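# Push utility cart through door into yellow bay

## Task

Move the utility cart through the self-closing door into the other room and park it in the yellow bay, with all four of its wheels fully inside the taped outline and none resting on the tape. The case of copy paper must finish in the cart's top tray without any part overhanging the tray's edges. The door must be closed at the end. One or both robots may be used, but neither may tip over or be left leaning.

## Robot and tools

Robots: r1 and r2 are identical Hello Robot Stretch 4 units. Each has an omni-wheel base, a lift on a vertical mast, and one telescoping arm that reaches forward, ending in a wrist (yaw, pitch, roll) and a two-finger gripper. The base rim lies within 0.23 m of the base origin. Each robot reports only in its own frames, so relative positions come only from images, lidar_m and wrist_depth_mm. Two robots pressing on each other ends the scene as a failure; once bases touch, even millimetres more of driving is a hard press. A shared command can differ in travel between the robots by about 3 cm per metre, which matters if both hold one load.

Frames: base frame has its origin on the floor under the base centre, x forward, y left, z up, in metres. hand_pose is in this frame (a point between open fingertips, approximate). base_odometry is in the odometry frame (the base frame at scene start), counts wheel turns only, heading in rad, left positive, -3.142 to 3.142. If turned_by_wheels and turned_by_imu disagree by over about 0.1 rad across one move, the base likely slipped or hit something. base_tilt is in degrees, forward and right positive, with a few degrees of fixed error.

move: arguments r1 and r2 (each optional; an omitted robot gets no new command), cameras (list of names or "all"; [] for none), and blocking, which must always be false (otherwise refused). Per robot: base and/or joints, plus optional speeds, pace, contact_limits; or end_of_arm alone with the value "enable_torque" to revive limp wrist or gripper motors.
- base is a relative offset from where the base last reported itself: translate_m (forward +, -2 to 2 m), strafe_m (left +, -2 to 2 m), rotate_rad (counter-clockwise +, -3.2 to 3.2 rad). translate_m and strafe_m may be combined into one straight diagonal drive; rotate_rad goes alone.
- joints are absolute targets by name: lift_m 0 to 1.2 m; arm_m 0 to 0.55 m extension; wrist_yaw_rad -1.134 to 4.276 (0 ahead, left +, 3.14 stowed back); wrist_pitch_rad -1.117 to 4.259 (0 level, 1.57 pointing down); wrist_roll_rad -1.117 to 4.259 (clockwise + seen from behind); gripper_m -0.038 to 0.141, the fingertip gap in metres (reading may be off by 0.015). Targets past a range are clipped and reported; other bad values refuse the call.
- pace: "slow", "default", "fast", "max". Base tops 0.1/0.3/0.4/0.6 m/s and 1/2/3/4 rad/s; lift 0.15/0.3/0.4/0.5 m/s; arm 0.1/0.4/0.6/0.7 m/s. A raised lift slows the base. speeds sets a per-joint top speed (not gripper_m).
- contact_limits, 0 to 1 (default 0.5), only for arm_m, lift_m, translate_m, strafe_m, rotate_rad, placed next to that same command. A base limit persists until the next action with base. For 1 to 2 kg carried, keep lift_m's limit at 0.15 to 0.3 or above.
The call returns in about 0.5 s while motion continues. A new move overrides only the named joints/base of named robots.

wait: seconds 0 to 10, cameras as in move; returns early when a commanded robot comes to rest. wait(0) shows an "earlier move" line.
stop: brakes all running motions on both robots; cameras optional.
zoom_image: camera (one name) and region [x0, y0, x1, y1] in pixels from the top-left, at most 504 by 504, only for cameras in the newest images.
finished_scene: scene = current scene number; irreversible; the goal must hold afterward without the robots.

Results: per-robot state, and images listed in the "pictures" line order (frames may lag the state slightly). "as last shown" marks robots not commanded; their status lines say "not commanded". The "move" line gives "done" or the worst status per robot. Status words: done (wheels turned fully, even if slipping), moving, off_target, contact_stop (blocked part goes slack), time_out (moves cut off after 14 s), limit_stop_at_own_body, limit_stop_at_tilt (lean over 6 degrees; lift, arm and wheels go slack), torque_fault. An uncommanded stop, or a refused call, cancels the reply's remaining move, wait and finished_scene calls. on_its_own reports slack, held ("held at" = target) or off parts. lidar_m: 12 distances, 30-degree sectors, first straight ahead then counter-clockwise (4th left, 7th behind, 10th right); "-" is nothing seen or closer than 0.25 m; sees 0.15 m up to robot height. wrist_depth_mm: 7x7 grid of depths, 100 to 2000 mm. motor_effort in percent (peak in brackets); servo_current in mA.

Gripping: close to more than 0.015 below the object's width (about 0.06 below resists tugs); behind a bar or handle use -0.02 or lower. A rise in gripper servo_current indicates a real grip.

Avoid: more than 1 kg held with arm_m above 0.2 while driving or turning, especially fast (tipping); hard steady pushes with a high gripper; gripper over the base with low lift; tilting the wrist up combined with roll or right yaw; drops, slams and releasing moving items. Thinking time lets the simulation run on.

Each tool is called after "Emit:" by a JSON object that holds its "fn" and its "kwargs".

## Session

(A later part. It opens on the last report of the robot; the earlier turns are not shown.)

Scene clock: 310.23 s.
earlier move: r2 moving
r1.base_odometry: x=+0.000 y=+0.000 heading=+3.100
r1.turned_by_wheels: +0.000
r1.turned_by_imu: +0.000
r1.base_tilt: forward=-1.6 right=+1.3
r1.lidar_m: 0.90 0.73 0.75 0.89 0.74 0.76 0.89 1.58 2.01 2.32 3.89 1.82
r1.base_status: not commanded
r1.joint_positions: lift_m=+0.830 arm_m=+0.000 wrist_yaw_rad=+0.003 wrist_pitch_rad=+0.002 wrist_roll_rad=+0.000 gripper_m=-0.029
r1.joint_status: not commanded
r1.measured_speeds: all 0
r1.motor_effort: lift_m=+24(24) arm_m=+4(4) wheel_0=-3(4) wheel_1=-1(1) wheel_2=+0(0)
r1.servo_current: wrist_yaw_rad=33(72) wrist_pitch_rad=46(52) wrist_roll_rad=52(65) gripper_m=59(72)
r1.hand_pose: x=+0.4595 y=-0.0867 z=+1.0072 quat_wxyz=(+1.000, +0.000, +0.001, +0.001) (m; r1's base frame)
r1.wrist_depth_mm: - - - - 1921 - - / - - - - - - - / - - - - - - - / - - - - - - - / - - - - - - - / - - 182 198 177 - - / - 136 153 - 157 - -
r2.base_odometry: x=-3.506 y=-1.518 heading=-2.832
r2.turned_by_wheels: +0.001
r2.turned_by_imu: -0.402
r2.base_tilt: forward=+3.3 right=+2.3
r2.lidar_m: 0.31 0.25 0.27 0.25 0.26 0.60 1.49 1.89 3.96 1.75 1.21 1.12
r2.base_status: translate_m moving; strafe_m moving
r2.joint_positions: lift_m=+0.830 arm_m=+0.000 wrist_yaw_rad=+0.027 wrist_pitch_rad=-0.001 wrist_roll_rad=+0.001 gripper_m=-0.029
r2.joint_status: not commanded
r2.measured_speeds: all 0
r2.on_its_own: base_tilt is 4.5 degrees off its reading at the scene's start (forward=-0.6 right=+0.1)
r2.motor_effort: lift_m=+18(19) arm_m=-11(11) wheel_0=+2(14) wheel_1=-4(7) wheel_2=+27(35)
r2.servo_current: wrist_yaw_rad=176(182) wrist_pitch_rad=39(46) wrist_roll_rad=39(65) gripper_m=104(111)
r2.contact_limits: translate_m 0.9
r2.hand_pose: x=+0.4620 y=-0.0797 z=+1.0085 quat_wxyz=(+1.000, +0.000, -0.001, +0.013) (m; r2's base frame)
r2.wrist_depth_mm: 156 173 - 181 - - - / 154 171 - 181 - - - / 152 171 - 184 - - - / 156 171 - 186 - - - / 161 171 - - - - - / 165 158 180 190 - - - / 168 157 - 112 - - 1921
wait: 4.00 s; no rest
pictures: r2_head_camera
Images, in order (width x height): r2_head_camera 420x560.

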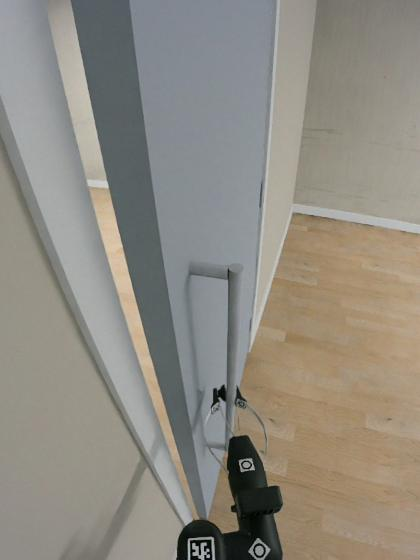

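Emit:
{"fn": "stop", "kwargs": {"cameras": ["r2_head_camera","r2_head_left_camera","r2_head_right_camera"]}}

Scene clock: 343.23 s.
earlier move: r2 done
r1.base_odometry: x=+0.000 y=+0.000 heading=+3.100
r1.turned_by_wheels: +0.000
r1.turned_by_imu: -0.002
r1.base_tilt: forward=-1.6 right=+1.3
r1.lidar_m: 0.86 0.74 0.75 0.87 0.76 0.77 0.93 1.57 2.04 2.32 3.94 1.79
r1.base_status: not commanded
r1.joint_positions: lift_m=+0.830 arm_m=+0.000 wrist_yaw_rad=+0.003 wrist_pitch_rad=+0.002 wrist_roll_rad=+0.000 gripper_m=-0.029
r1.joint_status: not commanded
r1.measured_speeds: all 0
r1.motor_effort: lift_m=+24(24) arm_m=+4(4) wheel_0=-3(4) wheel_1=+0(1) wheel_2=+0(0)
r1.servo_current: wrist_yaw_rad=52(78) wrist_pitch_rad=39(52) wrist_roll_rad=46(72) gripper_m=59(72)
r1.hand_pose: x=+0.4595 y=-0.0867 z=+1.0072 quat_wxyz=(+1.000, +0.000, +0.001, +0.001) (m; r1's base frame)
r1.wrist_depth_mm: - - - - 1921 - - / - - - - - - - / - - - - - - - / - - - - - - - / - - - - - - - / - - 182 199 177 - - / - 136 153 - 158 - -
r2.base_odometry: x=-3.506 y=-1.518 heading=-2.832
r2.turned_by_wheels: +0.000
r2.turned_by_imu: +0.002
r2.base_tilt: forward=+3.3 right=+2.3
r2.lidar_m: 0.30 0.25 0.26 0.25 0.27 0.60 1.51 1.89 3.99 1.69 1.18 1.13
r2.base_status: done
r2.joint_positions: lift_m=+0.830 arm_m=+0.000 wrist_yaw_rad=+0.027 wrist_pitch_rad=-0.001 wrist_roll_rad=+0.001 gripper_m=-0.029
r2.joint_status: not commanded
r2.measured_speeds: all 0
r2.on_its_own: base_tilt is 4.5 degrees off its reading at the scene's start (forward=-0.6 right=+0.1)
r2.motor_effort: lift_m=+18(19) arm_m=-11(12) wheel_0=+5(14) wheel_1=-5(7) wheel_2=+26(35)
r2.servo_current: wrist_yaw_rad=156(182) wrist_pitch_rad=39(52) wrist_roll_rad=46(65) gripper_m=104(117)
r2.contact_limits: translate_m 0.9
r2.hand_pose: x=+0.4620 y=-0.0797 z=+1.0085 quat_wxyz=(+1.000, +0.000, -0.001, +0.013) (m; r2's base frame)
r2.wrist_depth_mm: 154 174 - 179 - - - / 153 174 - 182 - - - / 153 174 - 184 - - - / 156 174 - 186 - - - / 160 172 - - - - - / 166 159 182 191 162 - - / 168 158 - 112 - - 1863
pictures: r2_head_camera, r2_head_left_camera, r2_head_right_camera
Images, in order (width x height): r2_head_camera 420x560, r2_head_left_camera 420x672, r2_head_right_camera 420x672.

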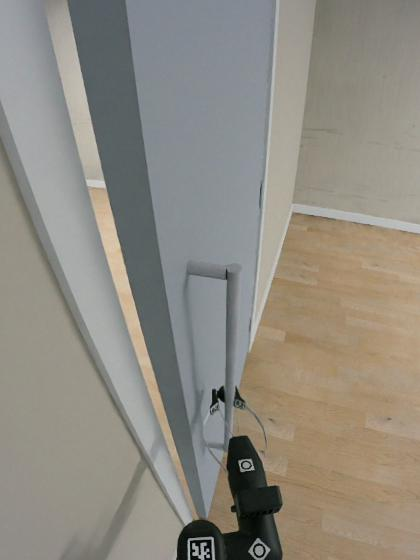

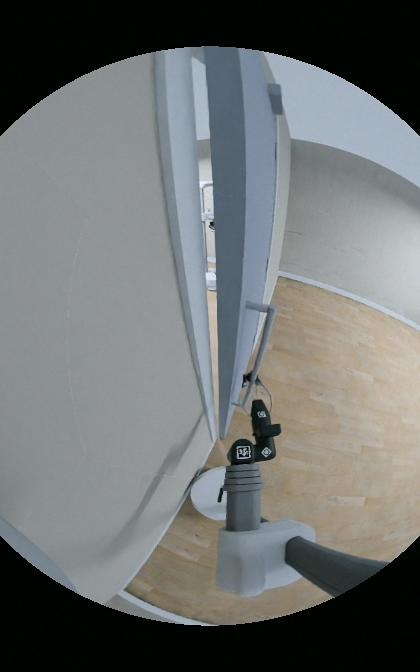

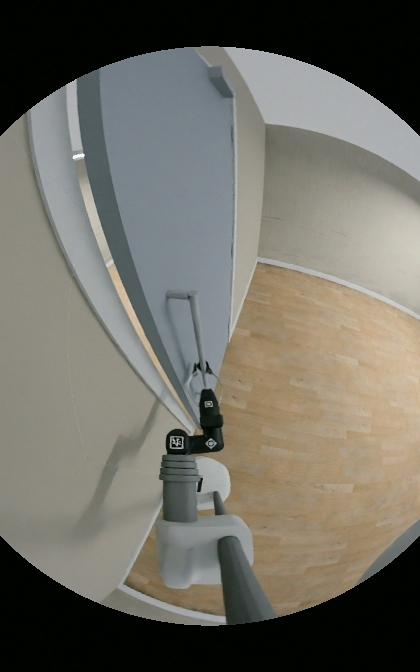

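Emit:
{"fn": "move", "kwargs": {"r2": {"base":{"strafe_m":-0.08},"pace":"slow","contact_limits":{"strafe_m":0.9}}, "blocking": false, "cameras": []}}

Emit:
{"fn": "wait", "kwargs": {"seconds": 3, "cameras": ["r2_head_camera"]}}

Scene clock: 348.80 s.
move: r2 moving
r1: as last shown
r1.turned_by_imu: +0.000
r1.lidar_m: 0.89 0.75 0.73 0.87 0.77 0.76 0.93 1.59 2.02 2.34 3.93 1.85
r1.motor_effort: lift_m=+24(24) arm_m=+3(4) wheel_0=-3(4) wheel_1=+0(1) wheel_2=+0(0)
r1.servo_current: wrist_yaw_rad=46(52) wrist_pitch_rad=33(52) wrist_roll_rad=52(59) gripper_m=59(65)
r1.wrist_depth_mm: - - - - 1863 - - / - - - - - - - / - - - - - - - / - - - - - - - / - - - - - - - / - - 182 198 178 - - / - 136 153 - 158 - -
r2.base_odometry: x=-3.511 y=-1.504 heading=-2.829
r2.turned_by_wheels: +0.003
r2.turned_by_imu: -0.004
r2.base_tilt: forward=+2.7 right=+1.9
r2.lidar_m: 0.31 0.25 0.25 0.25 0.25 0.55 1.51 1.89 3.95 2.04 1.43 1.32
r2.base_status: strafe_m moving
r2.joint_positions: lift_m=+0.830 arm_m=+0.000 wrist_yaw_rad=+0.028 wrist_pitch_rad=-0.001 wrist_roll_rad=+0.001 gripper_m=-0.029
r2.joint_status: not commanded
r2.measured_speeds: translate_m=+0.001 strafe_m=-0.057 rotate_rad=-0.003 lift_m=+0.000 arm_m=+0.000 wrist_yaw_rad=+0.000 wrist_pitch_rad=+0.000 wrist_roll_rad=+0.000
r2.on_its_own: base_tilt is 3.8 degrees off its reading at the scene's start (forward=-0.6 right=+0.1)
r2.motor_effort: lift_m=+18(18) arm_m=-11(11) wheel_0=+13(21) wheel_1=-5(6) wheel_2=+24(25)
r2.servo_current: wrist_yaw_rad=182(195) wrist_pitch_rad=39(46) wrist_roll_rad=52(52) gripper_m=104(111)
r2.contact_limits: strafe_m 0.9
r2.hand_pose: x=+0.4621 y=-0.0792 z=+1.0085 quat_wxyz=(+1.000, +0.000, -0.001, +0.014) (m; r2's base frame)
r2.wrist_depth_mm: 154 173 - 180 - - - / 152 173 - 181 - - - / 153 173 - 183 - - - / 155 173 - 185 - - - / 159 171 - - - - - / 165 159 182 190 162 - - / 167 157 - 112 - - 1863
pictures: none
No camera images: "cameras" was empty.

Scene clock: 350.47 s.
earlier move: r2 done
r1.base_odometry: x=+0.000 y=+0.000 heading=+3.100
r1.turned_by_wheels: +0.000
r1.turned_by_imu: +0.000
r1.base_tilt: forward=-1.6 right=+1.2
r1.lidar_m: 0.92 0.75 0.73 0.86 0.78 0.76 0.92 1.61 2.04 2.33 3.91 1.79
r1.base_status: not commanded
r1.joint_positions: lift_m=+0.830 arm_m=+0.000 wrist_yaw_rad=+0.003 wrist_pitch_rad=+0.002 wrist_roll_rad=+0.000 gripper_m=-0.029
r1.joint_status: not commanded
r1.measured_speeds: all 0
r1.motor_effort: lift_m=+24(24) arm_m=+4(4) wheel_0=-3(4) wheel_1=+0(1) wheel_2=+0(0)
r1.servo_current: wrist_yaw_rad=52(72) wrist_pitch_rad=46(52) wrist_roll_rad=46(65) gripper_m=65(65)
r1.hand_pose: x=+0.4595 y=-0.0867 z=+1.0072 quat_wxyz=(+1.000, +0.000, +0.001, +0.001) (m; r1's base frame)
r1.wrist_depth_mm: - - - - 1808 - - / - - - - - - - / - - - - - - - / - - - - - - - / - - - - - - - / - - 182 199 178 - - / - 136 153 - 157 - -
r2.base_odometry: x=-3.531 y=-1.442 heading=-2.830
r2.turned_by_wheels: -0.001
r2.turned_by_imu: -0.014
r2.base_tilt: forward=-0.6 right=+0.0
r2.lidar_m: 0.32 0.25 - 0.25 0.26 0.57 1.57 1.98 3.91 3.18 3.47 2.97
r2.base_status: done
r2.joint_positions: lift_m=+0.830 arm_m=+0.000 wrist_yaw_rad=+0.029 wrist_pitch_rad=+0.001 wrist_roll_rad=+0.001 gripper_m=-0.029
r2.joint_status: not commanded
r2.measured_speeds: all 0
r2.on_its_own: wrist_yaw_rad is at rest, and its servo_current (189 mA) is outside its rest range (0 to 104 mA)
r2.motor_effort: lift_m=+18(18) arm_m=-8(11) wheel_0=+12(21) wheel_1=-1(15) wheel_2=+14(26)
r2.servo_current: wrist_yaw_rad=189(202) wrist_pitch_rad=39(46) wrist_roll_rad=46(65) gripper_m=104(111)
r2.contact_limits: strafe_m 0.9
r2.hand_pose: x=+0.4619 y=-0.0791 z=+1.0079 quat_wxyz=(+1.000, +0.000, +0.000, +0.014) (m; r2's base frame)
r2.wrist_depth_mm: 156 173 - 182 - - - / 153 173 - 183 - - - / 150 174 - 183 - - - / 153 174 - 184 - - - / 154 173 - - - - - / 157 161 182 186 - - - / 158 154 - 112 - - -
wait: 1.67 of 3 s (r2 has come to rest)
pictures: r2_head_camera
Images, in order (width x height): r2_head_camera 420x560.

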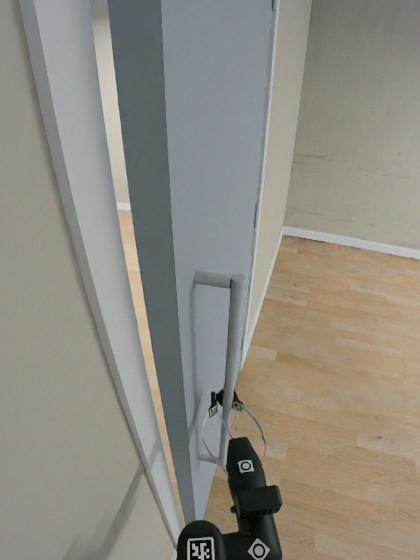

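Emit:
{"fn": "move", "kwargs": {"r2": {"base":{"strafe_m":-0.12},"pace":"slow","contact_limits":{"strafe_m":0.9}}, "blocking": false, "cameras": []}}

Emit:
{"fn": "wait", "kwargs": {"seconds": 4, "cameras": ["r2_head_camera"]}}

Emit:
{"fn": "move", "kwargs": {"r2": {"base":{"rotate_rad":0.15},"pace":"slow","contact_limits":{"rotate_rad":0.9}}, "blocking": false, "cameras": []}}

Emit:
{"fn": "wait", "kwargs": {"seconds": 3, "cameras": ["r2_head_camera"]}}

Scene clock: 359.60 s.
move: r2 moving
r1: as last shown
r1.base_tilt: forward=-1.6 right=+1.3
r1.lidar_m: 0.92 0.75 0.75 0.87 0.76 0.77 0.89 1.59 2.03 2.36 3.93 1.83
r1.motor_effort: lift_m=+24(24) arm_m=+4(4) wheel_0=-3(3) wheel_1=+0(1) wheel_2=+0(0)
r1.servo_current: wrist_yaw_rad=26(59) wrist_pitch_rad=39(52) wrist_roll_rad=52(59) gripper_m=59(65)
r1.wrist_depth_mm: - - - - 1921 - - / - - - - - - - / - - - - - - - / - - - - - - - / - - - - - - - / - - 182 199 177 - - / - 136 153 - 158 - -
r2.base_odometry: x=-3.536 y=-1.428 heading=-2.827
r2.turned_by_wheels: +0.003
r2.turned_by_imu: +0.011
r2.base_tilt: forward=-0.7 right=+0.0
r2.lidar_m: 0.33 0.25 0.25 0.25 0.26 0.56 1.56 1.98 4.06 3.17 3.41 1.97
r2.base_status: strafe_m moving
r2.joint_positions: lift_m=+0.830 arm_m=+0.000 wrist_yaw_rad=+0.029 wrist_pitch_rad=+0.001 wrist_roll_rad=+0.001 gripper_m=-0.029
r2.joint_status: not commanded
r2.measured_speeds: translate_m=-0.001 strafe_m=-0.055 rotate_rad=+0.005 lift_m=+0.000 arm_m=+0.000 wrist_yaw_rad=+0.000 wrist_pitch_rad=+0.000 wrist_roll_rad=+0.000
r2.motor_effort: lift_m=+18(18) arm_m=-7(8) wheel_0=+27(27) wheel_1=-6(8) wheel_2=+13(14)
r2.servo_current: wrist_yaw_rad=176(202) wrist_pitch_rad=39(46) wrist_roll_rad=39(52) gripper_m=98(111)
r2.contact_limits: strafe_m 0.9
r2.hand_pose: x=+0.4619 y=-0.0791 z=+1.0079 quat_wxyz=(+1.000, +0.000, +0.000, +0.014) (m; r2's base frame)
r2.wrist_depth_mm: 155 174 - 180 - - - / 152 174 - 181 - - - / 151 174 - - - - - / 152 175 - - - - - / 154 174 - - - - - / 155 167 181 184 158 - - / 155 145 - 112 - - -
pictures: none
No camera images: "cameras" was empty.

Scene clock: 361.47 s.
earlier move: r2 done
r1.base_odometry: x=+0.000 y=+0.000 heading=+3.100
r1.turned_by_wheels: +0.000
r1.turned_by_imu: +0.000
r1.base_tilt: forward=-1.6 right=+1.3
r1.lidar_m: 0.89 0.74 0.75 0.88 0.75 0.77 0.87 1.58 2.01 2.33 3.90 1.81
r1.base_status: not commanded
r1.joint_positions: lift_m=+0.830 arm_m=+0.000 wrist_yaw_rad=+0.003 wrist_pitch_rad=+0.002 wrist_roll_rad=+0.000 gripper_m=-0.029
r1.joint_status: not commanded
r1.measured_speeds: all 0
r1.motor_effort: lift_m=+24(24) arm_m=+4(4) wheel_0=-3(4) wheel_1=+0(1) wheel_2=+0(0)
r1.servo_current: wrist_yaw_rad=59(65) wrist_pitch_rad=39(52) wrist_roll_rad=39(65) gripper_m=65(72)
r1.hand_pose: x=+0.4595 y=-0.0867 z=+1.0072 quat_wxyz=(+1.000, +0.000, +0.001, +0.001) (m; r1's base frame)
r1.wrist_depth_mm: - - - - 1863 - - / - - - - 1863 - - / - - - - - - - / - - - - - - - / - - - - - - - / - - 182 198 177 - - / - 136 153 - 157 - -
r2.base_odometry: x=-3.568 y=-1.328 heading=-2.827
r2.turned_by_wheels: +0.001
r2.turned_by_imu: +0.120
r2.base_tilt: forward=-0.7 right=+0.0
r2.lidar_m: 0.34 0.29 0.26 0.28 0.43 1.09 1.67 2.29 3.03 3.07 3.18 1.23
r2.base_status: done
r2.joint_positions: lift_m=+0.830 arm_m=+0.000 wrist_yaw_rad=+0.030 wrist_pitch_rad=+0.001 wrist_roll_rad=+0.001 gripper_m=-0.029
r2.joint_status: not commanded
r2.measured_speeds: all 0
r2.on_its_own: wrist_yaw_rad is at rest, and its servo_current (208 mA) is outside its rest range (0 to 104 mA)
r2.motor_effort: lift_m=+18(18) arm_m=+4(8) wheel_0=+28(34) wheel_1=+2(8) wheel_2=+9(15)
r2.servo_current: wrist_yaw_rad=208(208) wrist_pitch_rad=39(52) wrist_roll_rad=46(59) gripper_m=85(111)
r2.contact_limits: strafe_m 0.9
r2.hand_pose: x=+0.4617 y=-0.0789 z=+1.0079 quat_wxyz=(+1.000, +0.000, +0.000, +0.015) (m; r2's base frame)
r2.wrist_depth_mm: 173 - - - - - - / 170 - 163 - - - - / 175 - - - - - - / 171 - - - - - - / 175 - 162 - - - - / 170 164 161 188 - - - / 138 - 131 112 - - -
wait: 1.87 of 4 s (r2 has come to rest)
pictures: r2_head_camera
Images, in order (width x height): r2_head_camera 420x560.

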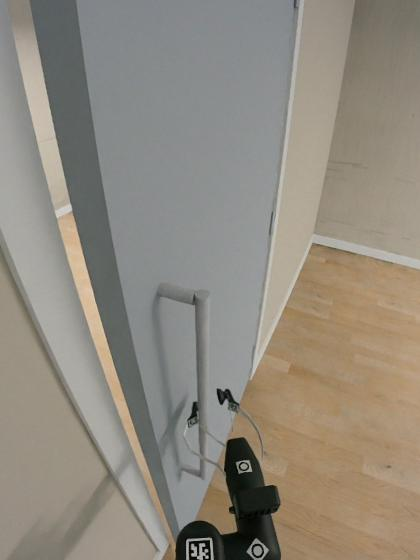

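Scene clock: 361.97 s.
move: r2 moving
r1: as last shown
r1.lidar_m: 0.88 0.73 0.74 0.88 0.77 0.77 0.93 1.58 2.01 2.35 3.92 1.81
r1.motor_effort: lift_m=+24(24) arm_m=+3(4) wheel_0=-2(4) wheel_1=+0(1) wheel_2=+0(0)
r1.servo_current: wrist_yaw_rad=46(65) wrist_pitch_rad=46(46) wrist_roll_rad=46(52) gripper_m=59(65)
r1.wrist_depth_mm: - - - - 1921 - - / - - - - - - - / - - - - - - - / - - - - - - - / - - - - - - - / - - 182 198 177 - - / - 136 153 - 158 - -
r2.base_odometry: x=-3.568 y=-1.328 heading=-2.715
r2.turned_by_wheels: +0.111
r2.turned_by_imu: +0.127
r2.base_tilt: forward=-0.7 right=+0.1
r2.lidar_m: 0.35 0.27 0.25 0.31 0.49 1.61 1.76 2.66 3.07 3.95 3.13 0.74
r2.base_status: rotate_rad moving
r2.joint_positions: lift_m=+0.830 arm_m=+0.000 wrist_yaw_rad=+0.028 wrist_pitch_rad=+0.001 wrist_roll_rad=+0.001 gripper_m=-0.029
r2.joint_status: not commanded
r2.measured_speeds: translate_m=+0.002 strafe_m=-0.011 rotate_rad=+0.298 lift_m=+0.000 arm_m=+0.000 wrist_yaw_rad=-0.037 wrist_pitch_rad=+0.000 wrist_roll_rad=+0.000
r2.motor_effort: lift_m=+18(18) arm_m=+4(5) wheel_0=+11(25) wheel_1=-5(6) wheel_2=-7(9)
r2.servo_current: wrist_yaw_rad=189(202) wrist_pitch_rad=39(46) wrist_roll_rad=46(52) gripper_m=78(91)
r2.contact_limits: rotate_rad 0.9
r2.hand_pose: x=+0.4616 y=-0.0793 z=+1.0079 quat_wxyz=(+1.000, +0.000, +0.000, +0.014) (m; r2's base frame)
r2.wrist_depth_mm: 151 178 - - - - - / 155 178 158 - - - - / 156 174 159 - - - - / 153 179 159 - - - - / 157 179 160 - - - - / 153 174 172 184 - - - / 156 125 - 112 - - -
pictures: none
No camera images: "cameras" was empty.

Scene clock: 363.00 s.
earlier move: r2 done
r1.base_odometry: x=+0.000 y=+0.000 heading=+3.100
r1.turned_by_wheels: +0.000
r1.turned_by_imu: +0.000
r1.base_tilt: forward=-1.6 right=+1.2
r1.lidar_m: 0.91 0.75 0.72 0.89 0.78 0.76 0.88 1.59 2.03 2.38 3.92 1.79
r1.base_status: not commanded
r1.joint_positions: lift_m=+0.830 arm_m=+0.000 wrist_yaw_rad=+0.003 wrist_pitch_rad=+0.002 wrist_roll_rad=+0.000 gripper_m=-0.029
r1.joint_status: not commanded
r1.measured_speeds: all 0
r1.motor_effort: lift_m=+24(24) arm_m=+4(4) wheel_0=-3(4) wheel_1=+0(1) wheel_2=+0(0)
r1.servo_current: wrist_yaw_rad=59(72) wrist_pitch_rad=39(52) wrist_roll_rad=46(65) gripper_m=65(65)
r1.hand_pose: x=+0.4595 y=-0.0867 z=+1.0072 quat_wxyz=(+1.000, +0.000, +0.001, +0.001) (m; r1's base frame)
r1.wrist_depth_mm: - - - - - - - / - - - - - - - / - - - - - - - / - - - - - - - / - - - - - - - / - - 182 199 177 - - / - 136 153 - 158 - -
r2.base_odometry: x=-3.568 y=-1.329 heading=-2.676
r2.turned_by_wheels: +0.040
r2.turned_by_imu: +0.039
r2.base_tilt: forward=-0.6 right=+0.1
r2.lidar_m: 0.35 0.28 0.27 0.29 0.50 1.60 1.79 2.77 3.09 3.86 3.10 0.72
r2.base_status: done
r2.joint_positions: lift_m=+0.830 arm_m=+0.000 wrist_yaw_rad=+0.023 wrist_pitch_rad=+0.001 wrist_roll_rad=+0.001 gripper_m=-0.029
r2.joint_status: not commanded
r2.measured_speeds: all 0
r2.on_its_own: wrist_yaw_rad is at rest, and its servo_current (130 mA) is outside its rest range (0 to 104 mA)
r2.motor_effort: lift_m=+18(18) arm_m=+2(5) wheel_0=+7(25) wheel_1=-4(6) wheel_2=+7(9)
r2.servo_current: wrist_yaw_rad=130(202) wrist_pitch_rad=46(46) wrist_roll_rad=52(59) gripper_m=78(91)
r2.contact_limits: rotate_rad 0.9
r2.hand_pose: x=+0.4612 y=-0.0808 z=+1.0079 quat_wxyz=(+1.000, +0.000, +0.000, +0.011) (m; r2's base frame)
r2.wrist_depth_mm: 170 183 168 - - - - / 171 184 169 - - - - / 172 184 169 - - - - / 176 - 170 - - - - / 173 185 171 - - - - / 172 181 179 185 - - 904 / 176 134 - 112 - - -
wait: 1.03 of 3 s (r2 has come to rest)
pictures: r2_head_camera
Images, in order (width x height): r2_head_camera 420x560.

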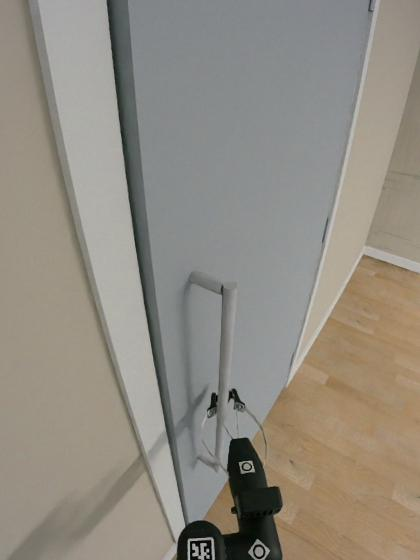

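Emit:
{"fn": "move", "kwargs": {"r2": {"base":{"strafe_m":-0.1},"pace":"slow","contact_limits":{"strafe_m":0.9}}, "blocking": false, "cameras": []}}

Emit:
{"fn": "wait", "kwargs": {"seconds": 4, "cameras": []}}

Emit:
{"fn": "move", "kwargs": {"r2": {"base":{"rotate_rad":0.17},"pace":"slow","contact_limits":{"rotate_rad":0.9}}, "blocking": false, "cameras": []}}

Emit:
{"fn": "wait", "kwargs": {"seconds": 3, "cameras": ["r2_head_camera"]}}

Emit:
{"fn": "move", "kwargs": {"r2": {"base":{"strafe_m":-0.1},"pace":"slow","contact_limits":{"strafe_m":0.9}}, "blocking": false, "cameras": []}}

Emit:
{"fn": "wait", "kwargs": {"seconds": 4, "cameras": []}}

Emit:
{"fn": "move", "kwargs": {"r2": {"base":{"rotate_rad":0.17},"pace":"slow","contact_limits":{"rotate_rad":0.9}}, "blocking": false, "cameras": []}}

Emit:
{"fn": "wait", "kwargs": {"seconds": 3, "cameras": ["r2_head_camera"]}}

Scene clock: 374.70 s.
move: r2 moving
r1: as last shown
r1.base_tilt: forward=-1.6 right=+1.3
r1.lidar_m: 0.91 0.74 0.75 0.88 0.77 0.75 0.90 1.59 2.04 2.35 3.93 1.77
r1.motor_effort: lift_m=+24(24) arm_m=+4(4) wheel_0=-3(3) wheel_1=+0(1) wheel_2=+0(0)
r1.servo_current: wrist_yaw_rad=39(65) wrist_pitch_rad=39(46) wrist_roll_rad=46(59) gripper_m=59(65)
r1.wrist_depth_mm: - - - - - - - / - - - - - - - / - - - - - - - / - - - - - - - / - - - - - - - / - - 182 198 177 - - / - 136 153 - 158 - -
r2.base_odometry: x=-3.574 y=-1.316 heading=-2.673
r2.turned_by_wheels: +0.002
r2.turned_by_imu: +0.009
r2.base_tilt: forward=-0.7 right=+0.0
r2.lidar_m: 0.33 0.28 0.27 0.31 0.50 1.60 1.79 2.84 3.09 3.83 3.10 0.71
r2.base_status: strafe_m moving
r2.joint_positions: lift_m=+0.830 arm_m=+0.000 wrist_yaw_rad=+0.024 wrist_pitch_rad=+0.001 wrist_roll_rad=+0.001 gripper_m=-0.029
r2.joint_status: not commanded
r2.measured_speeds: translate_m=-0.001 strafe_m=-0.055 rotate_rad=+0.003 lift_m=+0.000 arm_m=+0.000 wrist_yaw_rad=+0.014 wrist_pitch_rad=+0.000 wrist_roll_rad=+0.000
r2.motor_effort: lift_m=+18(18) arm_m=-3(4) wheel_0=+28(28) wheel_1=-5(9) wheel_2=+9(11)
r2.servo_current: wrist_yaw_rad=143(150) wrist_pitch_rad=46(46) wrist_roll_rad=46(59) gripper_m=78(78)
r2.contact_limits: strafe_m 0.9
r2.hand_pose: x=+0.4613 y=-0.0806 z=+1.0079 quat_wxyz=(+1.000, +0.000, +0.000, +0.012) (m; r2's base frame)
r2.wrist_depth_mm: 170 - 166 - - - - / 170 - 167 - - - - / 172 - 169 - - - - / 172 189 172 - - - - / 175 189 169 - - - - / 175 171 177 187 - - - / 175 - - 112 - - -
pictures: none
No camera images: "cameras" was empty.

Scene clock: 376.93 s.
earlier move: r2 done
r1.base_odometry: x=+0.000 y=+0.000 heading=+3.100
r1.turned_by_wheels: +0.000
r1.turned_by_imu: +0.000
r1.base_tilt: forward=-1.6 right=+1.3
r1.lidar_m: 0.88 0.72 0.74 0.84 0.76 0.77 0.93 1.58 2.01 2.34 3.91 1.74
r1.base_status: not commanded
r1.joint_positions: lift_m=+0.830 arm_m=+0.000 wrist_yaw_rad=+0.003 wrist_pitch_rad=+0.002 wrist_roll_rad=+0.000 gripper_m=-0.029
r1.joint_status: not commanded
r1.measured_speeds: all 0
r1.motor_effort: lift_m=+24(24) arm_m=+4(4) wheel_0=-3(3) wheel_1=+0(1) wheel_2=+0(0)
r1.servo_current: wrist_yaw_rad=46(72) wrist_pitch_rad=52(52) wrist_roll_rad=39(72) gripper_m=65(72)
r1.hand_pose: x=+0.4595 y=-0.0867 z=+1.0072 quat_wxyz=(+1.000, +0.000, +0.001, +0.001) (m; r1's base frame)
r1.wrist_depth_mm: - - - - - - - / - - - - - - - / - - - - - - - / - - - - - - - / - - - - - - - / - - 182 199 173 - - / - 136 153 - 158 - -
r2.base_odometry: x=-3.613 y=-1.240 heading=-2.673
r2.turned_by_wheels: +0.000
r2.turned_by_imu: +0.179
r2.base_tilt: forward=-0.7 right=+0.0
r2.lidar_m: 0.34 0.30 0.29 0.41 0.79 1.69 2.06 4.09 3.02 3.34 3.01 0.58
r2.base_status: done
r2.joint_positions: lift_m=+0.830 arm_m=+0.000 wrist_yaw_rad=+0.030 wrist_pitch_rad=+0.001 wrist_roll_rad=+0.001 gripper_m=-0.029
r2.joint_status: not commanded
r2.measured_speeds: all 0
r2.on_its_own: wrist_yaw_rad is at rest, and its servo_current (202 mA) is outside its rest range (0 to 104 mA)
r2.motor_effort: lift_m=+18(18) arm_m=+4(5) wheel_0=+20(37) wheel_1=+6(9) wheel_2=+4(13)
r2.servo_current: wrist_yaw_rad=202(215) wrist_pitch_rad=39(46) wrist_roll_rad=52(59) gripper_m=65(85)
r2.contact_limits: strafe_m 0.9
r2.hand_pose: x=+0.4617 y=-0.0788 z=+1.0079 quat_wxyz=(+1.000, +0.000, +0.000, +0.015) (m; r2's base frame)
r2.wrist_depth_mm: 180 - 160 - - - - / 182 - 160 - - - - / 182 - 161 - - - - / 186 - 161 - - - - / 183 - 163 - - - - / 180 172 166 188 - - - / 183 - 144 112 - - -
wait: 2.23 of 4 s (r2 has come to rest)
pictures: none
No camera images: "cameras" was empty.

Scene clock: 377.43 s.
move: r2 moving
r1: as last shown
r1.lidar_m: 0.88 0.75 0.75 0.86 0.74 0.77 0.90 1.55 2.02 2.32 3.90 1.72
r1.motor_effort: lift_m=+24(24) arm_m=+4(4) wheel_0=-3(3) wheel_1=+0(0) wheel_2=+0(0)
r1.servo_current: wrist_yaw_rad=46(59) wrist_pitch_rad=33(46) wrist_roll_rad=72(72) gripper_m=59(72)
r1.wrist_depth_mm: - - - - - - - / - - - - - - - / - - - - - - - / - - - - - - - / - - - - - - - / - - 182 198 173 - - / - 136 153 - 158 - -
r2.base_odometry: x=-3.613 y=-1.240 heading=-2.558
r2.turned_by_wheels: +0.116
r2.turned_by_imu: +0.118
r2.base_tilt: forward=-0.7 right=+0.1
r2.lidar_m: 0.34 0.30 0.32 0.44 1.10 1.74 2.33 3.07 3.03 3.18 1.68 0.49
r2.base_status: rotate_rad moving
r2.joint_positions: lift_m=+0.830 arm_m=+0.000 wrist_yaw_rad=+0.010 wrist_pitch_rad=+0.001 wrist_roll_rad=+0.001 gripper_m=-0.029
r2.joint_status: not commanded
r2.measured_speeds: translate_m=+0.002 strafe_m=+0.000 rotate_rad=+0.337 lift_m=+0.000 arm_m=+0.000 wrist_yaw_rad=-0.148 wrist_pitch_rad=+0.000 wrist_roll_rad=+0.000
r2.motor_effort: lift_m=+18(18) arm_m=+4(5) wheel_0=+1(19) wheel_1=-5(6) wheel_2=-6(10)
r2.servo_current: wrist_yaw_rad=46(208) wrist_pitch_rad=39(39) wrist_roll_rad=52(59) gripper_m=78(78)
r2.contact_limits: rotate_rad 0.9
r2.hand_pose: x=+0.4601 y=-0.0845 z=+1.0079 quat_wxyz=(+1.000, +0.000, +0.000, +0.005) (m; r2's base frame)
r2.wrist_depth_mm: 160 184 - - - - - / 159 185 - 156 - - - / 174 182 - 156 - - - / 158 183 - - - - - / 159 184 - 157 - - - / 159 185 180 181 174 - - / 161 158 - 112 - - -
pictures: none
No camera images: "cameras" was empty.

Scene clock: 378.03 s.
earlier move: r2 done
r1.base_odometry: x=+0.000 y=+0.000 heading=+3.100
r1.turned_by_wheels: +0.000
r1.turned_by_imu: +0.000
r1.base_tilt: forward=-1.6 right=+1.3
r1.lidar_m: 0.89 0.77 0.76 0.89 0.76 0.76 0.91 1.55 2.03 2.34 3.92 1.70
r1.base_status: not commanded
r1.joint_positions: lift_m=+0.830 arm_m=+0.000 wrist_yaw_rad=+0.003 wrist_pitch_rad=+0.002 wrist_roll_rad=+0.000 gripper_m=-0.029
r1.joint_status: not commanded
r1.measured_speeds: all 0
r1.motor_effort: lift_m=+24(24) arm_m=+4(4) wheel_0=-3(3) wheel_1=+0(1) wheel_2=+0(0)
r1.servo_current: wrist_yaw_rad=46(72) wrist_pitch_rad=33(46) wrist_roll_rad=59(72) gripper_m=59(72)
r1.hand_pose: x=+0.4595 y=-0.0867 z=+1.0072 quat_wxyz=(+1.000, +0.000, +0.001, +0.001) (m; r1's base frame)
r1.wrist_depth_mm: - - - - - - - / - - - - - - - / - - - - - - - / - - - - - - - / - - - - - - - / - - 182 199 173 - - / - 136 153 - 158 - -
r2.base_odometry: x=-3.613 y=-1.239 heading=-2.506
r2.turned_by_wheels: +0.052
r2.turned_by_imu: +0.051
r2.base_tilt: forward=-0.7 right=+0.1
r2.lidar_m: 0.32 0.32 0.31 0.47 1.27 1.75 2.38 3.03 3.04 3.11 1.39 0.44
r2.base_status: done
r2.joint_positions: lift_m=+0.830 arm_m=+0.000 wrist_yaw_rad=-0.010 wrist_pitch_rad=+0.001 wrist_roll_rad=+0.001 gripper_m=-0.029
r2.joint_status: not commanded
r2.measured_speeds: all 0
r2.motor_effort: lift_m=+18(18) arm_m=+4(5) wheel_0=-8(19) wheel_1=-5(6) wheel_2=-16(16)
r2.servo_current: wrist_yaw_rad=65(208) wrist_pitch_rad=39(46) wrist_roll_rad=46(59) gripper_m=72(78)
r2.contact_limits: rotate_rad 0.9
r2.hand_pose: x=+0.4583 y=-0.0903 z=+1.0079 quat_wxyz=(+1.000, +0.000, +0.000, -0.005) (m; r2's base frame)
r2.wrist_depth_mm: 154 181 - 156 - - - / 156 184 - 156 - - - / 157 182 - 157 - - - / 155 186 - 159 - - - / 155 184 - 160 - - - / 156 183 182 160 177 - - / 158 178 - 112 - - -
wait: 0.60 of 3 s (r2 has come to rest)
pictures: r2_head_camera
Images, in order (width x height): r2_head_camera 420x560.

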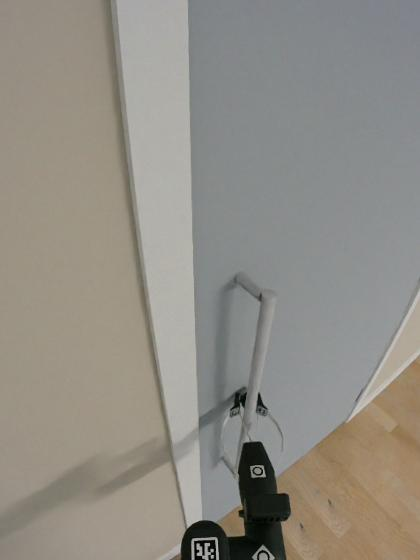

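Scene clock: 378.53 s.
move: r2 moving
r1: as last shown
r1.lidar_m: 0.90 0.74 0.74 0.89 0.75 0.73 0.91 1.55 2.03 2.35 3.92 1.75
r1.servo_current: wrist_yaw_rad=52(72) wrist_pitch_rad=46(46) wrist_roll_rad=39(59) gripper_m=65(65)
r1.wrist_depth_mm: - - - - - - - / - - - - - - - / - - - - - - - / - - - - - - - / - - - - - - - / - - 182 198 173 - - / - 136 153 - 158 - -
r2.base_odometry: x=-3.621 y=-1.228 heading=-2.506
r2.turned_by_wheels: +0.000
r2.turned_by_imu: +0.000
r2.base_tilt: forward=-0.7 right=+0.1
r2.lidar_m: 0.33 0.31 0.32 0.47 1.30 1.76 2.40 3.01 3.06 3.11 1.43 0.47
r2.base_status: strafe_m moving
r2.joint_positions: lift_m=+0.830 arm_m=+0.000 wrist_yaw_rad=-0.010 wrist_pitch_rad=+0.001 wrist_roll_rad=+0.001 gripper_m=-0.029
r2.joint_status: not commanded
r2.measured_speeds: translate_m=-0.001 strafe_m=-0.055 rotate_rad=+0.003 lift_m=+0.000 arm_m=+0.000 wrist_yaw_rad=+0.000 wrist_pitch_rad=+0.000 wrist_roll_rad=+0.000
r2.motor_effort: lift_m=+18(18) arm_m=+5(5) wheel_0=+4(7) wheel_1=-7(10) wheel_2=-6(12)
r2.servo_current: wrist_yaw_rad=59(65) wrist_pitch_rad=39(46) wrist_roll_rad=46(59) gripper_m=78(78)
r2.contact_limits: strafe_m 0.9
r2.hand_pose: x=+0.4583 y=-0.0903 z=+1.0079 quat_wxyz=(+1.000, +0.000, +0.000, -0.005) (m; r2's base frame)
r2.wrist_depth_mm: 159 183 - - - - - / 160 184 - 154 - - - / 161 183 - 155 - - - / 158 184 - - - - - / 159 185 - 156 - - - / 159 185 180 164 176 - - / 162 182 - 112 - - -
pictures: none
No camera images: "cameras" was empty.

Scene clock: 380.90 s.
earlier move: r2 done
r1.base_odometry: x=+0.000 y=+0.000 heading=+3.100
r1.turned_by_wheels: +0.000
r1.turned_by_imu: +0.000
r1.base_tilt: forward=-1.6 right=+1.2
r1.lidar_m: 0.91 0.72 0.74 0.87 0.75 0.78 0.89 1.59 2.03 2.35 3.91 1.74
r1.base_status: not commanded
r1.joint_positions: lift_m=+0.830 arm_m=+0.000 wrist_yaw_rad=+0.003 wrist_pitch_rad=+0.002 wrist_roll_rad=+0.000 gripper_m=-0.029
r1.joint_status: not commanded
r1.measured_speeds: all 0
r1.motor_effort: lift_m=+24(24) arm_m=+4(4) wheel_0=-4(4) wheel_1=+0(1) wheel_2=+0(0)
r1.servo_current: wrist_yaw_rad=59(72) wrist_pitch_rad=46(46) wrist_roll_rad=46(72) gripper_m=65(72)
r1.hand_pose: x=+0.4595 y=-0.0867 z=+1.0072 quat_wxyz=(+1.000, +0.000, +0.001, +0.001) (m; r1's base frame)
r1.wrist_depth_mm: - - - - - - - / - - - - - - - / - - - - - - - / - - - - - - - / - - - - - - - / - - 182 199 173 - - / - 136 153 - 157 - -
r2.base_odometry: x=-3.672 y=-1.159 heading=-2.503
r2.turned_by_wheels: +0.003
r2.turned_by_imu: +0.064
r2.base_tilt: forward=-0.7 right=+0.0
r2.lidar_m: 0.34 0.33 0.37 0.57 1.75 1.87 2.67 2.95 3.98 3.02 1.22 0.50
r2.base_status: done
r2.joint_positions: lift_m=+0.830 arm_m=+0.000 wrist_yaw_rad=+0.024 wrist_pitch_rad=+0.001 wrist_roll_rad=+0.001 gripper_m=-0.029
r2.joint_status: not commanded
r2.measured_speeds: all 0
r2.on_its_own: wrist_yaw_rad is at rest, and its servo_current (156 mA) is outside its rest range (0 to 104 mA)
r2.motor_effort: lift_m=+18(18) arm_m=+5(5) wheel_0=+26(32) wheel_1=+2(10) wheel_2=+6(12)
r2.servo_current: wrist_yaw_rad=156(163) wrist_pitch_rad=39(46) wrist_roll_rad=39(59) gripper_m=72(78)
r2.contact_limits: strafe_m 0.9
r2.hand_pose: x=+0.4613 y=-0.0803 z=+1.0079 quat_wxyz=(+1.000, +0.000, +0.000, +0.012) (m; r2's base frame)
r2.wrist_depth_mm: 181 - 142 - - - - / 181 - 144 - - - - / 183 - 146 - - - - / 186 - 144 - - - - / 185 - 145 - - - - / 183 171 152 187 - - - / 183 - 138 112 - - -
wait: 2.37 of 4 s (r2 has come to rest)
pictures: none
No camera images: "cameras" was empty.

Scene clock: 381.40 s.
move: r2 moving
r1: as last shown
r1.base_tilt: forward=-1.6 right=+1.3
r1.lidar_m: 0.90 0.76 0.75 0.88 0.76 0.76 0.93 1.56 2.04 2.35 3.89 1.74
r1.motor_effort: lift_m=+24(24) arm_m=+4(4) wheel_0=-3(3) wheel_1=+0(1) wheel_2=+0(0)
r1.servo_current: wrist_yaw_rad=46(59) wrist_pitch_rad=46(46) wrist_roll_rad=39(59) gripper_m=59(72)
r1.wrist_depth_mm: - - - - - - - / - - - - - - - / - - - - - - - / - - - - - - - / - - - - - - - / - - 182 198 173 - - / - 136 153 - 158 - -
r2.base_odometry: x=-3.671 y=-1.159 heading=-2.389
r2.turned_by_wheels: +0.113
r2.turned_by_imu: +0.158
r2.base_tilt: forward=-0.9 right=+0.2
r2.lidar_m: 0.35 0.35 0.42 0.69 1.74 1.98 3.39 2.96 3.53 2.94 0.83 0.36
r2.base_status: rotate_rad moving
r2.joint_positions: lift_m=+0.830 arm_m=+0.000 wrist_yaw_rad=-0.019 wrist_pitch_rad=+0.001 wrist_roll_rad=+0.001 gripper_m=-0.029
r2.joint_status: not commanded
r2.measured_speeds: translate_m=+0.001 strafe_m=+0.001 rotate_rad=+0.342 lift_m=+0.000 arm_m=+0.000 wrist_yaw_rad=-0.117 wrist_pitch_rad=+0.000 wrist_roll_rad=+0.000
r2.motor_effort: lift_m=+18(18) arm_m=+5(5) wheel_0=-3(24) wheel_1=-7(7) wheel_2=-23(23)
r2.servo_current: wrist_yaw_rad=124(156) wrist_pitch_rad=39(46) wrist_roll_rad=46(52) gripper_m=72(72)
r2.contact_limits: rotate_rad 0.9
r2.hand_pose: x=+0.4576 y=-0.0928 z=+1.0079 quat_wxyz=(+1.000, +0.000, +0.000, -0.009) (m; r2's base frame)
r2.wrist_depth_mm: 168 188 - 151 - - - / 169 189 - 153 - - - / 170 190 - 154 - - - / 171 195 - 156 - - - / 171 194 - 156 - - - / 172 194 178 156 177 - - / 173 178 - 112 - - -
pictures: none
No camera images: "cameras" was empty.

Scene clock: 382.80 s.
earlier move: r2 done
r1.base_odometry: x=+0.000 y=+0.000 heading=+3.100
r1.turned_by_wheels: +0.000
r1.turned_by_imu: +0.000
r1.base_tilt: forward=-1.6 right=+1.3
r1.lidar_m: 0.92 0.74 0.73 0.90 0.76 0.77 0.87 1.58 2.03 2.32 3.92 1.72
r1.base_status: not commanded
r1.joint_positions: lift_m=+0.830 arm_m=+0.000 wrist_yaw_rad=+0.003 wrist_pitch_rad=+0.002 wrist_roll_rad=+0.000 gripper_m=-0.029
r1.joint_status: not commanded
r1.measured_speeds: all 0
r1.motor_effort: lift_m=+24(24) arm_m=+4(4) wheel_0=-3(3) wheel_1=-1(1) wheel_2=+0(0)
r1.servo_current: wrist_yaw_rad=46(65) wrist_pitch_rad=39(52) wrist_roll_rad=52(65) gripper_m=65(72)
r1.hand_pose: x=+0.4595 y=-0.0867 z=+1.0072 quat_wxyz=(+1.000, +0.000, +0.001, +0.001) (m; r1's base frame)
r1.wrist_depth_mm: - - - - - - - / - - - - - - - / - - - - - - - / - - - - - - - / - - - - - - - / - - 182 199 173 - - / - 136 153 - 157 - -
r2.base_odometry: x=-3.671 y=-1.159 heading=-2.334
r2.turned_by_wheels: +0.055
r2.turned_by_imu: +0.001
r2.base_tilt: forward=-1.6 right=+0.6
r2.lidar_m: 0.35 0.35 0.44 0.70 1.74 2.03 3.44 2.94 3.52 2.94 0.86 0.44
r2.base_status: done
r2.joint_positions: lift_m=+0.830 arm_m=+0.000 wrist_yaw_rad=-0.017 wrist_pitch_rad=+0.003 wrist_roll_rad=+0.001 gripper_m=-0.029
r2.joint_status: not commanded
r2.measured_speeds: all 0
r2.motor_effort: lift_m=+18(18) arm_m=+5(5) wheel_0=-4(24) wheel_1=+1(9) wheel_2=-16(27)
r2.servo_current: wrist_yaw_rad=104(169) wrist_pitch_rad=46(46) wrist_roll_rad=46(52) gripper_m=65(72)
r2.contact_limits: rotate_rad 0.9
r2.hand_pose: x=+0.4577 y=-0.0923 z=+1.0074 quat_wxyz=(+1.000, +0.000, +0.001, -0.009) (m; r2's base frame)
r2.wrist_depth_mm: 174 - - - - - - / 175 - 152 - - - - / 175 - 153 - - - - / 177 - - - - - - / 177 198 - 160 - - - / 178 200 170 164 178 - - / 178 187 - 112 - - -
wait: 1.40 of 3 s (r2 has come to rest)
pictures: r2_head_camera
Images, in order (width x height): r2_head_camera 420x560.

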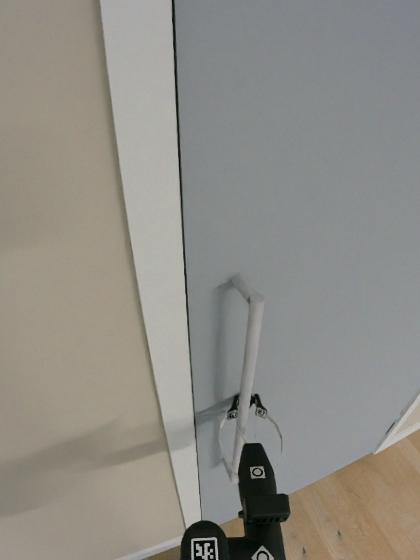

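Emit:
{"fn": "move", "kwargs": {"r2": {"base":{"strafe_m":-0.12},"pace":"slow","contact_limits":{"strafe_m":0.9}}, "blocking": false, "cameras": []}}

Emit:
{"fn": "wait", "kwargs": {"seconds": 4, "cameras": []}}

Emit:
{"fn": "move", "kwargs": {"r2": {"base":{"rotate_rad":0.1},"pace":"slow","contact_limits":{"rotate_rad":0.9}}, "blocking": false, "cameras": []}}

Emit:
{"fn": "wait", "kwargs": {"seconds": 3, "cameras": ["r2_head_camera","r2_head_left_camera"]}}

Scene clock: 388.23 s.
move: r2 moving
r1: as last shown
r1.lidar_m: 0.89 0.74 0.75 0.88 0.77 0.76 0.91 1.56 2.03 2.35 3.92 1.72
r1.motor_effort: lift_m=+24(24) arm_m=+4(4) wheel_0=-3(3) wheel_1=+0(0) wheel_2=+0(0)
r1.servo_current: wrist_yaw_rad=59(72) wrist_pitch_rad=46(46) wrist_roll_rad=52(59) gripper_m=59(65)
r1.wrist_depth_mm: - - - - - - - / - - - - - - - / - - - - - - - / - - - - - - - / - - - - - - - / - - 182 198 173 - - / - 136 153 - 157 - -
r2.base_odometry: x=-3.682 y=-1.149 heading=-2.335
r2.turned_by_wheels: -0.001
r2.turned_by_imu: +0.024
r2.base_tilt: forward=-1.5 right=+0.4
r2.lidar_m: 0.35 0.37 0.44 0.76 1.76 2.06 3.55 2.93 3.45 2.92 0.83 0.46
r2.base_status: strafe_m moving
r2.joint_positions: lift_m=+0.830 arm_m=+0.000 wrist_yaw_rad=-0.017 wrist_pitch_rad=+0.003 wrist_roll_rad=+0.001 gripper_m=-0.029
r2.joint_status: not commanded
r2.measured_speeds: translate_m=+0.000 strafe_m=-0.056 rotate_rad=+0.000 lift_m=+0.000 arm_m=+0.000 wrist_yaw_rad=+0.000 wrist_pitch_rad=+0.000 wrist_roll_rad=+0.000
r2.motor_effort: lift_m=+18(18) arm_m=+5(5) wheel_0=+5(5) wheel_1=-7(8) wheel_2=-11(15)
r2.servo_current: wrist_yaw_rad=98(111) wrist_pitch_rad=39(46) wrist_roll_rad=46(52) gripper_m=65(65)
r2.contact_limits: strafe_m 0.9
r2.hand_pose: x=+0.4577 y=-0.0923 z=+1.0074 quat_wxyz=(+1.000, +0.000, +0.001, -0.009) (m; r2's base frame)
r2.wrist_depth_mm: 176 - - - - - - / 176 196 - 157 - - - / 177 198 156 156 - - - / 177 198 - - - - - / 178 198 - 156 - - - / 179 198 173 186 177 - - / 180 185 - 112 - - -
pictures: none
No camera images: "cameras" was empty.

Scene clock: 390.10 s.
earlier move: r2 done
r1.base_odometry: x=+0.000 y=+0.000 heading=+3.100
r1.turned_by_wheels: +0.000
r1.turned_by_imu: +0.000
r1.base_tilt: forward=-1.6 right=+1.3
r1.lidar_m: 0.88 0.76 0.74 0.90 0.76 0.77 0.90 1.58 2.02 2.38 3.92 1.73
r1.base_status: not commanded
r1.joint_positions: lift_m=+0.830 arm_m=+0.000 wrist_yaw_rad=+0.003 wrist_pitch_rad=+0.002 wrist_roll_rad=+0.000 gripper_m=-0.029
r1.joint_status: not commanded
r1.measured_speeds: all 0
r1.motor_effort: lift_m=+24(24) arm_m=+4(4) wheel_0=-3(3) wheel_1=+0(1) wheel_2=+0(0)
r1.servo_current: wrist_yaw_rad=46(72) wrist_pitch_rad=39(52) wrist_roll_rad=39(65) gripper_m=59(72)
r1.hand_pose: x=+0.4595 y=-0.0867 z=+1.0072 quat_wxyz=(+1.000, +0.000, +0.001, +0.001) (m; r1's base frame)
r1.wrist_depth_mm: - - - - - - - / - - - - - - - / - - - - - - - / - - - - - - - / - - - - - - - / - - 182 199 173 - - / - 136 153 - 158 - -
r2.base_odometry: x=-3.758 y=-1.076 heading=-2.335
r2.turned_by_wheels: +0.001
r2.turned_by_imu: +0.115
r2.base_tilt: forward=-0.7 right=+0.1
r2.lidar_m: 0.36 0.39 0.51 1.02 1.84 2.28 - 2.92 3.16 2.86 0.74 0.43
r2.base_status: done
r2.joint_positions: lift_m=+0.830 arm_m=+0.000 wrist_yaw_rad=-0.013 wrist_pitch_rad=+0.003 wrist_roll_rad=+0.001 gripper_m=-0.029
r2.joint_status: not commanded
r2.measured_speeds: all 0
r2.motor_effort: lift_m=+18(18) arm_m=+5(5) wheel_0=+11(13) wheel_1=-4(8) wheel_2=-11(15)
r2.servo_current: wrist_yaw_rad=72(117) wrist_pitch_rad=39(46) wrist_roll_rad=46(59) gripper_m=65(72)
r2.contact_limits: strafe_m 0.9
r2.hand_pose: x=+0.4581 y=-0.0912 z=+1.0074 quat_wxyz=(+1.000, +0.000, +0.001, -0.007) (m; r2's base frame)
r2.wrist_depth_mm: 185 205 - - - - - / 187 204 148 - - - - / 188 206 149 - - - - / 189 206 - - - - - / 190 208 151 - - - - / 190 207 153 195 179 - - / 190 142 - 112 - - -
wait: 1.87 of 4 s (r2 has come to rest)
pictures: none
No camera images: "cameras" was empty.

Scene clock: 390.60 s.
move: r2 moving
r1: as last shown
r1.lidar_m: 0.92 0.75 0.73 0.87 0.77 0.77 0.89 1.58 2.03 2.35 3.92 1.72
r1.servo_current: wrist_yaw_rad=59(59) wrist_pitch_rad=52(52) wrist_roll_rad=39(72) gripper_m=59(65)
r1.wrist_depth_mm: - - - - - - - / - - - - - - - / - - - - - - - / - - - - - - - / - - - - - - - / - - 182 198 173 - - / - 136 153 - 158 - -
r2.base_odometry: x=-3.757 y=-1.076 heading=-2.245
r2.turned_by_wheels: +0.089
r2.turned_by_imu: +0.074
r2.base_tilt: forward=-1.1 right=+0.3
r2.lidar_m: 0.37 0.42 0.55 1.20 1.85 2.41 2.90 2.91 3.07 2.58 0.67 0.45
r2.base_status: rotate_rad moving
r2.joint_positions: lift_m=+0.830 arm_m=+0.000 wrist_yaw_rad=-0.019 wrist_pitch_rad=+0.003 wrist_roll_rad=+0.001 gripper_m=-0.029
r2.joint_status: not commanded
r2.measured_speeds: translate_m=+0.001 strafe_m=+0.001 rotate_rad=+0.143 lift_m=+0.000 arm_m=+0.000 wrist_yaw_rad=-0.021 wrist_pitch_rad=+0.000 wrist_roll_rad=+0.000
r2.motor_effort: lift_m=+18(18) arm_m=+5(5) wheel_0=-4(8) wheel_1=-6(7) wheel_2=-25(25)
r2.servo_current: wrist_yaw_rad=111(111) wrist_pitch_rad=39(46) wrist_roll_rad=46(52) gripper_m=65(65)
r2.contact_limits: rotate_rad 0.9
r2.hand_pose: x=+0.4575 y=-0.0929 z=+1.0074 quat_wxyz=(+1.000, +0.000, +0.001, -0.010) (m; r2's base frame)
r2.wrist_depth_mm: 190 201 - - - - - / 190 202 - 151 - - - / 192 202 - 151 - - - / 193 199 - 153 - - - / 195 199 - 153 - - - / 196 210 165 190 177 - - / 196 199 - 112 - - -
pictures: none
No camera images: "cameras" was empty.

Scene clock: 391.37 s.
earlier move: r2 done
r1.base_odometry: x=+0.000 y=+0.000 heading=+3.100
r1.turned_by_wheels: +0.000
r1.turned_by_imu: +0.000
r1.base_tilt: forward=-1.6 right=+1.3
r1.lidar_m: 0.90 0.77 0.74 0.87 0.76 0.76 0.91 1.58 2.02 2.34 3.92 1.72
r1.base_status: not commanded
r1.joint_positions: lift_m=+0.830 arm_m=+0.000 wrist_yaw_rad=+0.003 wrist_pitch_rad=+0.002 wrist_roll_rad=+0.000 gripper_m=-0.029
r1.joint_status: not commanded
r1.measured_speeds: all 0
r1.motor_effort: lift_m=+24(24) arm_m=+4(4) wheel_0=-3(3) wheel_1=+0(1) wheel_2=+0(0)
r1.servo_current: wrist_yaw_rad=59(65) wrist_pitch_rad=46(52) wrist_roll_rad=52(72) gripper_m=65(65)
r1.hand_pose: x=+0.4595 y=-0.0867 z=+1.0072 quat_wxyz=(+1.000, +0.000, +0.001, +0.001) (m; r1's base frame)
r1.wrist_depth_mm: - - - - - - - / - - - - - - - / - - - - - - - / - - - - - - - / - - - - - - - / - - 182 198 173 - - / - 136 153 - 158 - -
r2.base_odometry: x=-3.757 y=-1.076 heading=-2.236
r2.turned_by_wheels: +0.009
r2.turned_by_imu: -0.003
r2.base_tilt: forward=-1.2 right=+0.3
r2.lidar_m: 0.35 0.40 0.56 1.21 1.87 2.44 2.93 2.91 3.07 2.55 0.65 0.43
r2.base_status: done
r2.joint_positions: lift_m=+0.830 arm_m=+0.000 wrist_yaw_rad=-0.019 wrist_pitch_rad=+0.003 wrist_roll_rad=+0.001 gripper_m=-0.029
r2.joint_status: not commanded
r2.measured_speeds: all 0
r2.on_its_own: wrist_yaw_rad is at rest, and its servo_current (124 mA) is outside its rest range (0 to 104 mA)
r2.motor_effort: lift_m=+18(18) arm_m=+4(5) wheel_0=-3(8) wheel_1=-2(7) wheel_2=-18(25)
r2.servo_current: wrist_yaw_rad=124(124) wrist_pitch_rad=46(46) wrist_roll_rad=46(59) gripper_m=65(65)
r2.contact_limits: rotate_rad 0.9
r2.hand_pose: x=+0.4575 y=-0.0930 z=+1.0074 quat_wxyz=(+1.000, +0.000, +0.001, -0.010) (m; r2's base frame)
r2.wrist_depth_mm: 189 197 - - - - - / 191 197 149 - - - - / 192 209 150 - - - - / 192 211 - - - - - / 194 208 - 157 - - - / 195 204 164 193 177 - - / 196 198 - 112 - - -
wait: 0.77 of 3 s (r2 has come to rest)
pictures: r2_head_camera, r2_head_left_camera
Images, in order (width x height): r2_head_camera 420x560, r2_head_left_camera 420x672.

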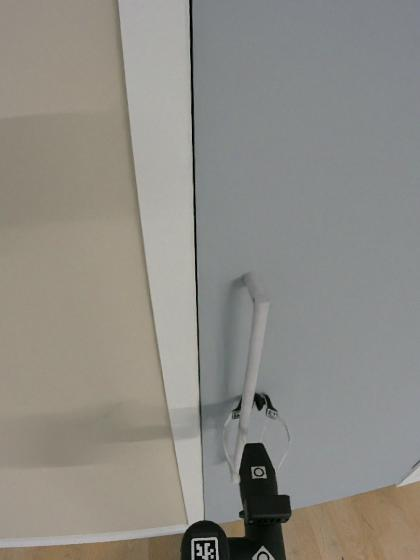

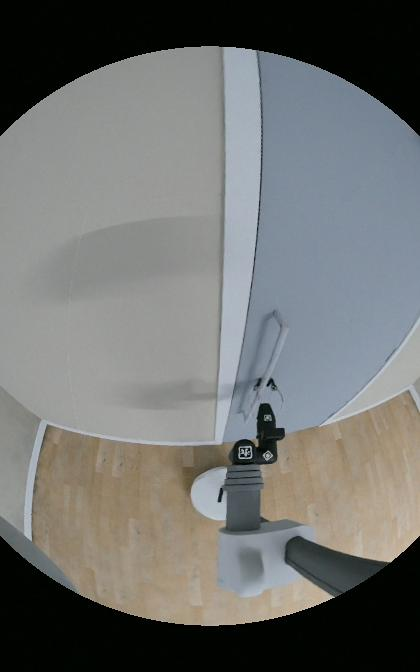

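Emit:
{"fn": "move", "kwargs": {"r2": {"base":{"translate_m":-0.1},"pace":"slow","contact_limits":{"translate_m":0.9}}, "blocking": false, "cameras": []}}

Emit:
{"fn": "wait", "kwargs": {"seconds": 4, "cameras": ["r2_head_camera"]}}

Scene clock: 398.20 s.
move: r2 moving
r1: as last shown
r1.lidar_m: 0.87 0.75 0.73 0.88 0.77 0.74 0.92 1.57 2.02 2.31 3.93 1.73
r1.servo_current: wrist_yaw_rad=52(59) wrist_pitch_rad=46(46) wrist_roll_rad=59(65) gripper_m=65(72)
r1.wrist_depth_mm: - - - - - - - / - - - - - - - / - - - - - - - / - - - - - - - / - - - - - - - / - - 182 199 173 - - / - 136 153 - 158 - -
r2.base_odometry: x=-3.750 y=-1.066 heading=-2.237
r2.turned_by_wheels: -0.001
r2.turned_by_imu: -0.012
r2.base_tilt: forward=-0.7 right=+0.1
r2.lidar_m: 0.35 0.39 0.52 1.21 1.88 2.43 2.89 2.92 3.07 2.81 0.69 0.45
r2.base_status: translate_m moving
r2.joint_positions: lift_m=+0.830 arm_m=+0.000 wrist_yaw_rad=-0.019 wrist_pitch_rad=+0.003 wrist_roll_rad=+0.001 gripper_m=-0.029
r2.joint_status: not commanded
r2.measured_speeds: translate_m=-0.045 strafe_m=+0.001 rotate_rad=+0.011 lift_m=+0.000 arm_m=+0.000 wrist_yaw_rad=+0.000 wrist_pitch_rad=+0.000 wrist_roll_rad=+0.000
r2.motor_effort: lift_m=+18(18) arm_m=+5(5) wheel_0=-7(8) wheel_1=-7(7) wheel_2=-1(16)
r2.servo_current: wrist_yaw_rad=117(117) wrist_pitch_rad=39(39) wrist_roll_rad=46(65) gripper_m=65(65)
r2.contact_limits: translate_m 0.9
r2.hand_pose: x=+0.4575 y=-0.0930 z=+1.0074 quat_wxyz=(+1.000, +0.000, +0.001, -0.010) (m; r2's base frame)
r2.wrist_depth_mm: 190 206 - - - - - / 191 197 149 - - - - / 193 210 151 - - - - / 193 210 - - - - - / 194 209 - 158 - - - / 196 206 165 193 180 - - / 196 198 - 112 - - -
pictures: none
No camera images: "cameras" was empty.

Scene clock: 400.00 s.
earlier move: r2 done
r1.base_odometry: x=+0.000 y=+0.000 heading=+3.100
r1.turned_by_wheels: +0.000
r1.turned_by_imu: +0.000
r1.base_tilt: forward=-1.6 right=+1.3
r1.lidar_m: 0.90 0.76 0.74 0.85 0.76 0.74 0.89 1.56 2.04 2.33 3.89 1.79
r1.base_status: not commanded
r1.joint_positions: lift_m=+0.830 arm_m=+0.000 wrist_yaw_rad=+0.003 wrist_pitch_rad=+0.002 wrist_roll_rad=+0.000 gripper_m=-0.029
r1.joint_status: not commanded
r1.measured_speeds: all 0
r1.motor_effort: lift_m=+24(24) arm_m=+3(4) wheel_0=-3(3) wheel_1=-1(1) wheel_2=+0(0)
r1.servo_current: wrist_yaw_rad=39(65) wrist_pitch_rad=39(52) wrist_roll_rad=46(65) gripper_m=65(72)
r1.hand_pose: x=+0.4595 y=-0.0867 z=+1.0072 quat_wxyz=(+1.000, +0.000, +0.001, +0.001) (m; r1's base frame)
r1.wrist_depth_mm: - - - - 1921 - - / - - - - - - - / - - - - - - - / - - - - - - - / - - - - - - - / - - 182 198 177 - - / - 136 153 - 158 - -
r2.base_odometry: x=-3.696 y=-0.997 heading=-2.236
r2.turned_by_wheels: +0.001
r2.turned_by_imu: -0.031
r2.base_tilt: forward=-0.6 right=+0.1
r2.lidar_m: 0.40 0.49 0.62 1.31 1.88 2.32 - 2.82 3.12 2.86 0.83 0.48
r2.base_status: done
r2.joint_positions: lift_m=+0.830 arm_m=+0.000 wrist_yaw_rad=+0.006 wrist_pitch_rad=+0.003 wrist_roll_rad=+0.001 gripper_m=-0.029
r2.joint_status: not commanded
r2.measured_speeds: all 0
r2.motor_effort: lift_m=+18(18) arm_m=-7(7) wheel_0=-5(13) wheel_1=-7(17) wheel_2=+13(23)
r2.servo_current: wrist_yaw_rad=59(117) wrist_pitch_rad=46(46) wrist_roll_rad=39(65) gripper_m=65(72)
r2.contact_limits: translate_m 0.9
r2.hand_pose: x=+0.4601 y=-0.0856 z=+1.0074 quat_wxyz=(+1.000, +0.000, +0.001, +0.003) (m; r2's base frame)
r2.wrist_depth_mm: 276 - - 178 - - - / 277 - - 179 - - - / 281 - - 180 - - - / 281 - - 180 - - - / 283 285 - 189 - - - / 283 289 180 187 179 - - / 286 144 - 112 - - -
wait: 1.80 of 4 s (r2 has come to rest)
pictures: r2_head_camera
Images, in order (width x height): r2_head_camera 420x560.

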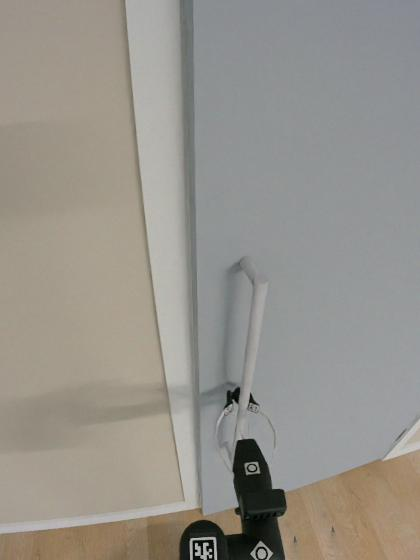

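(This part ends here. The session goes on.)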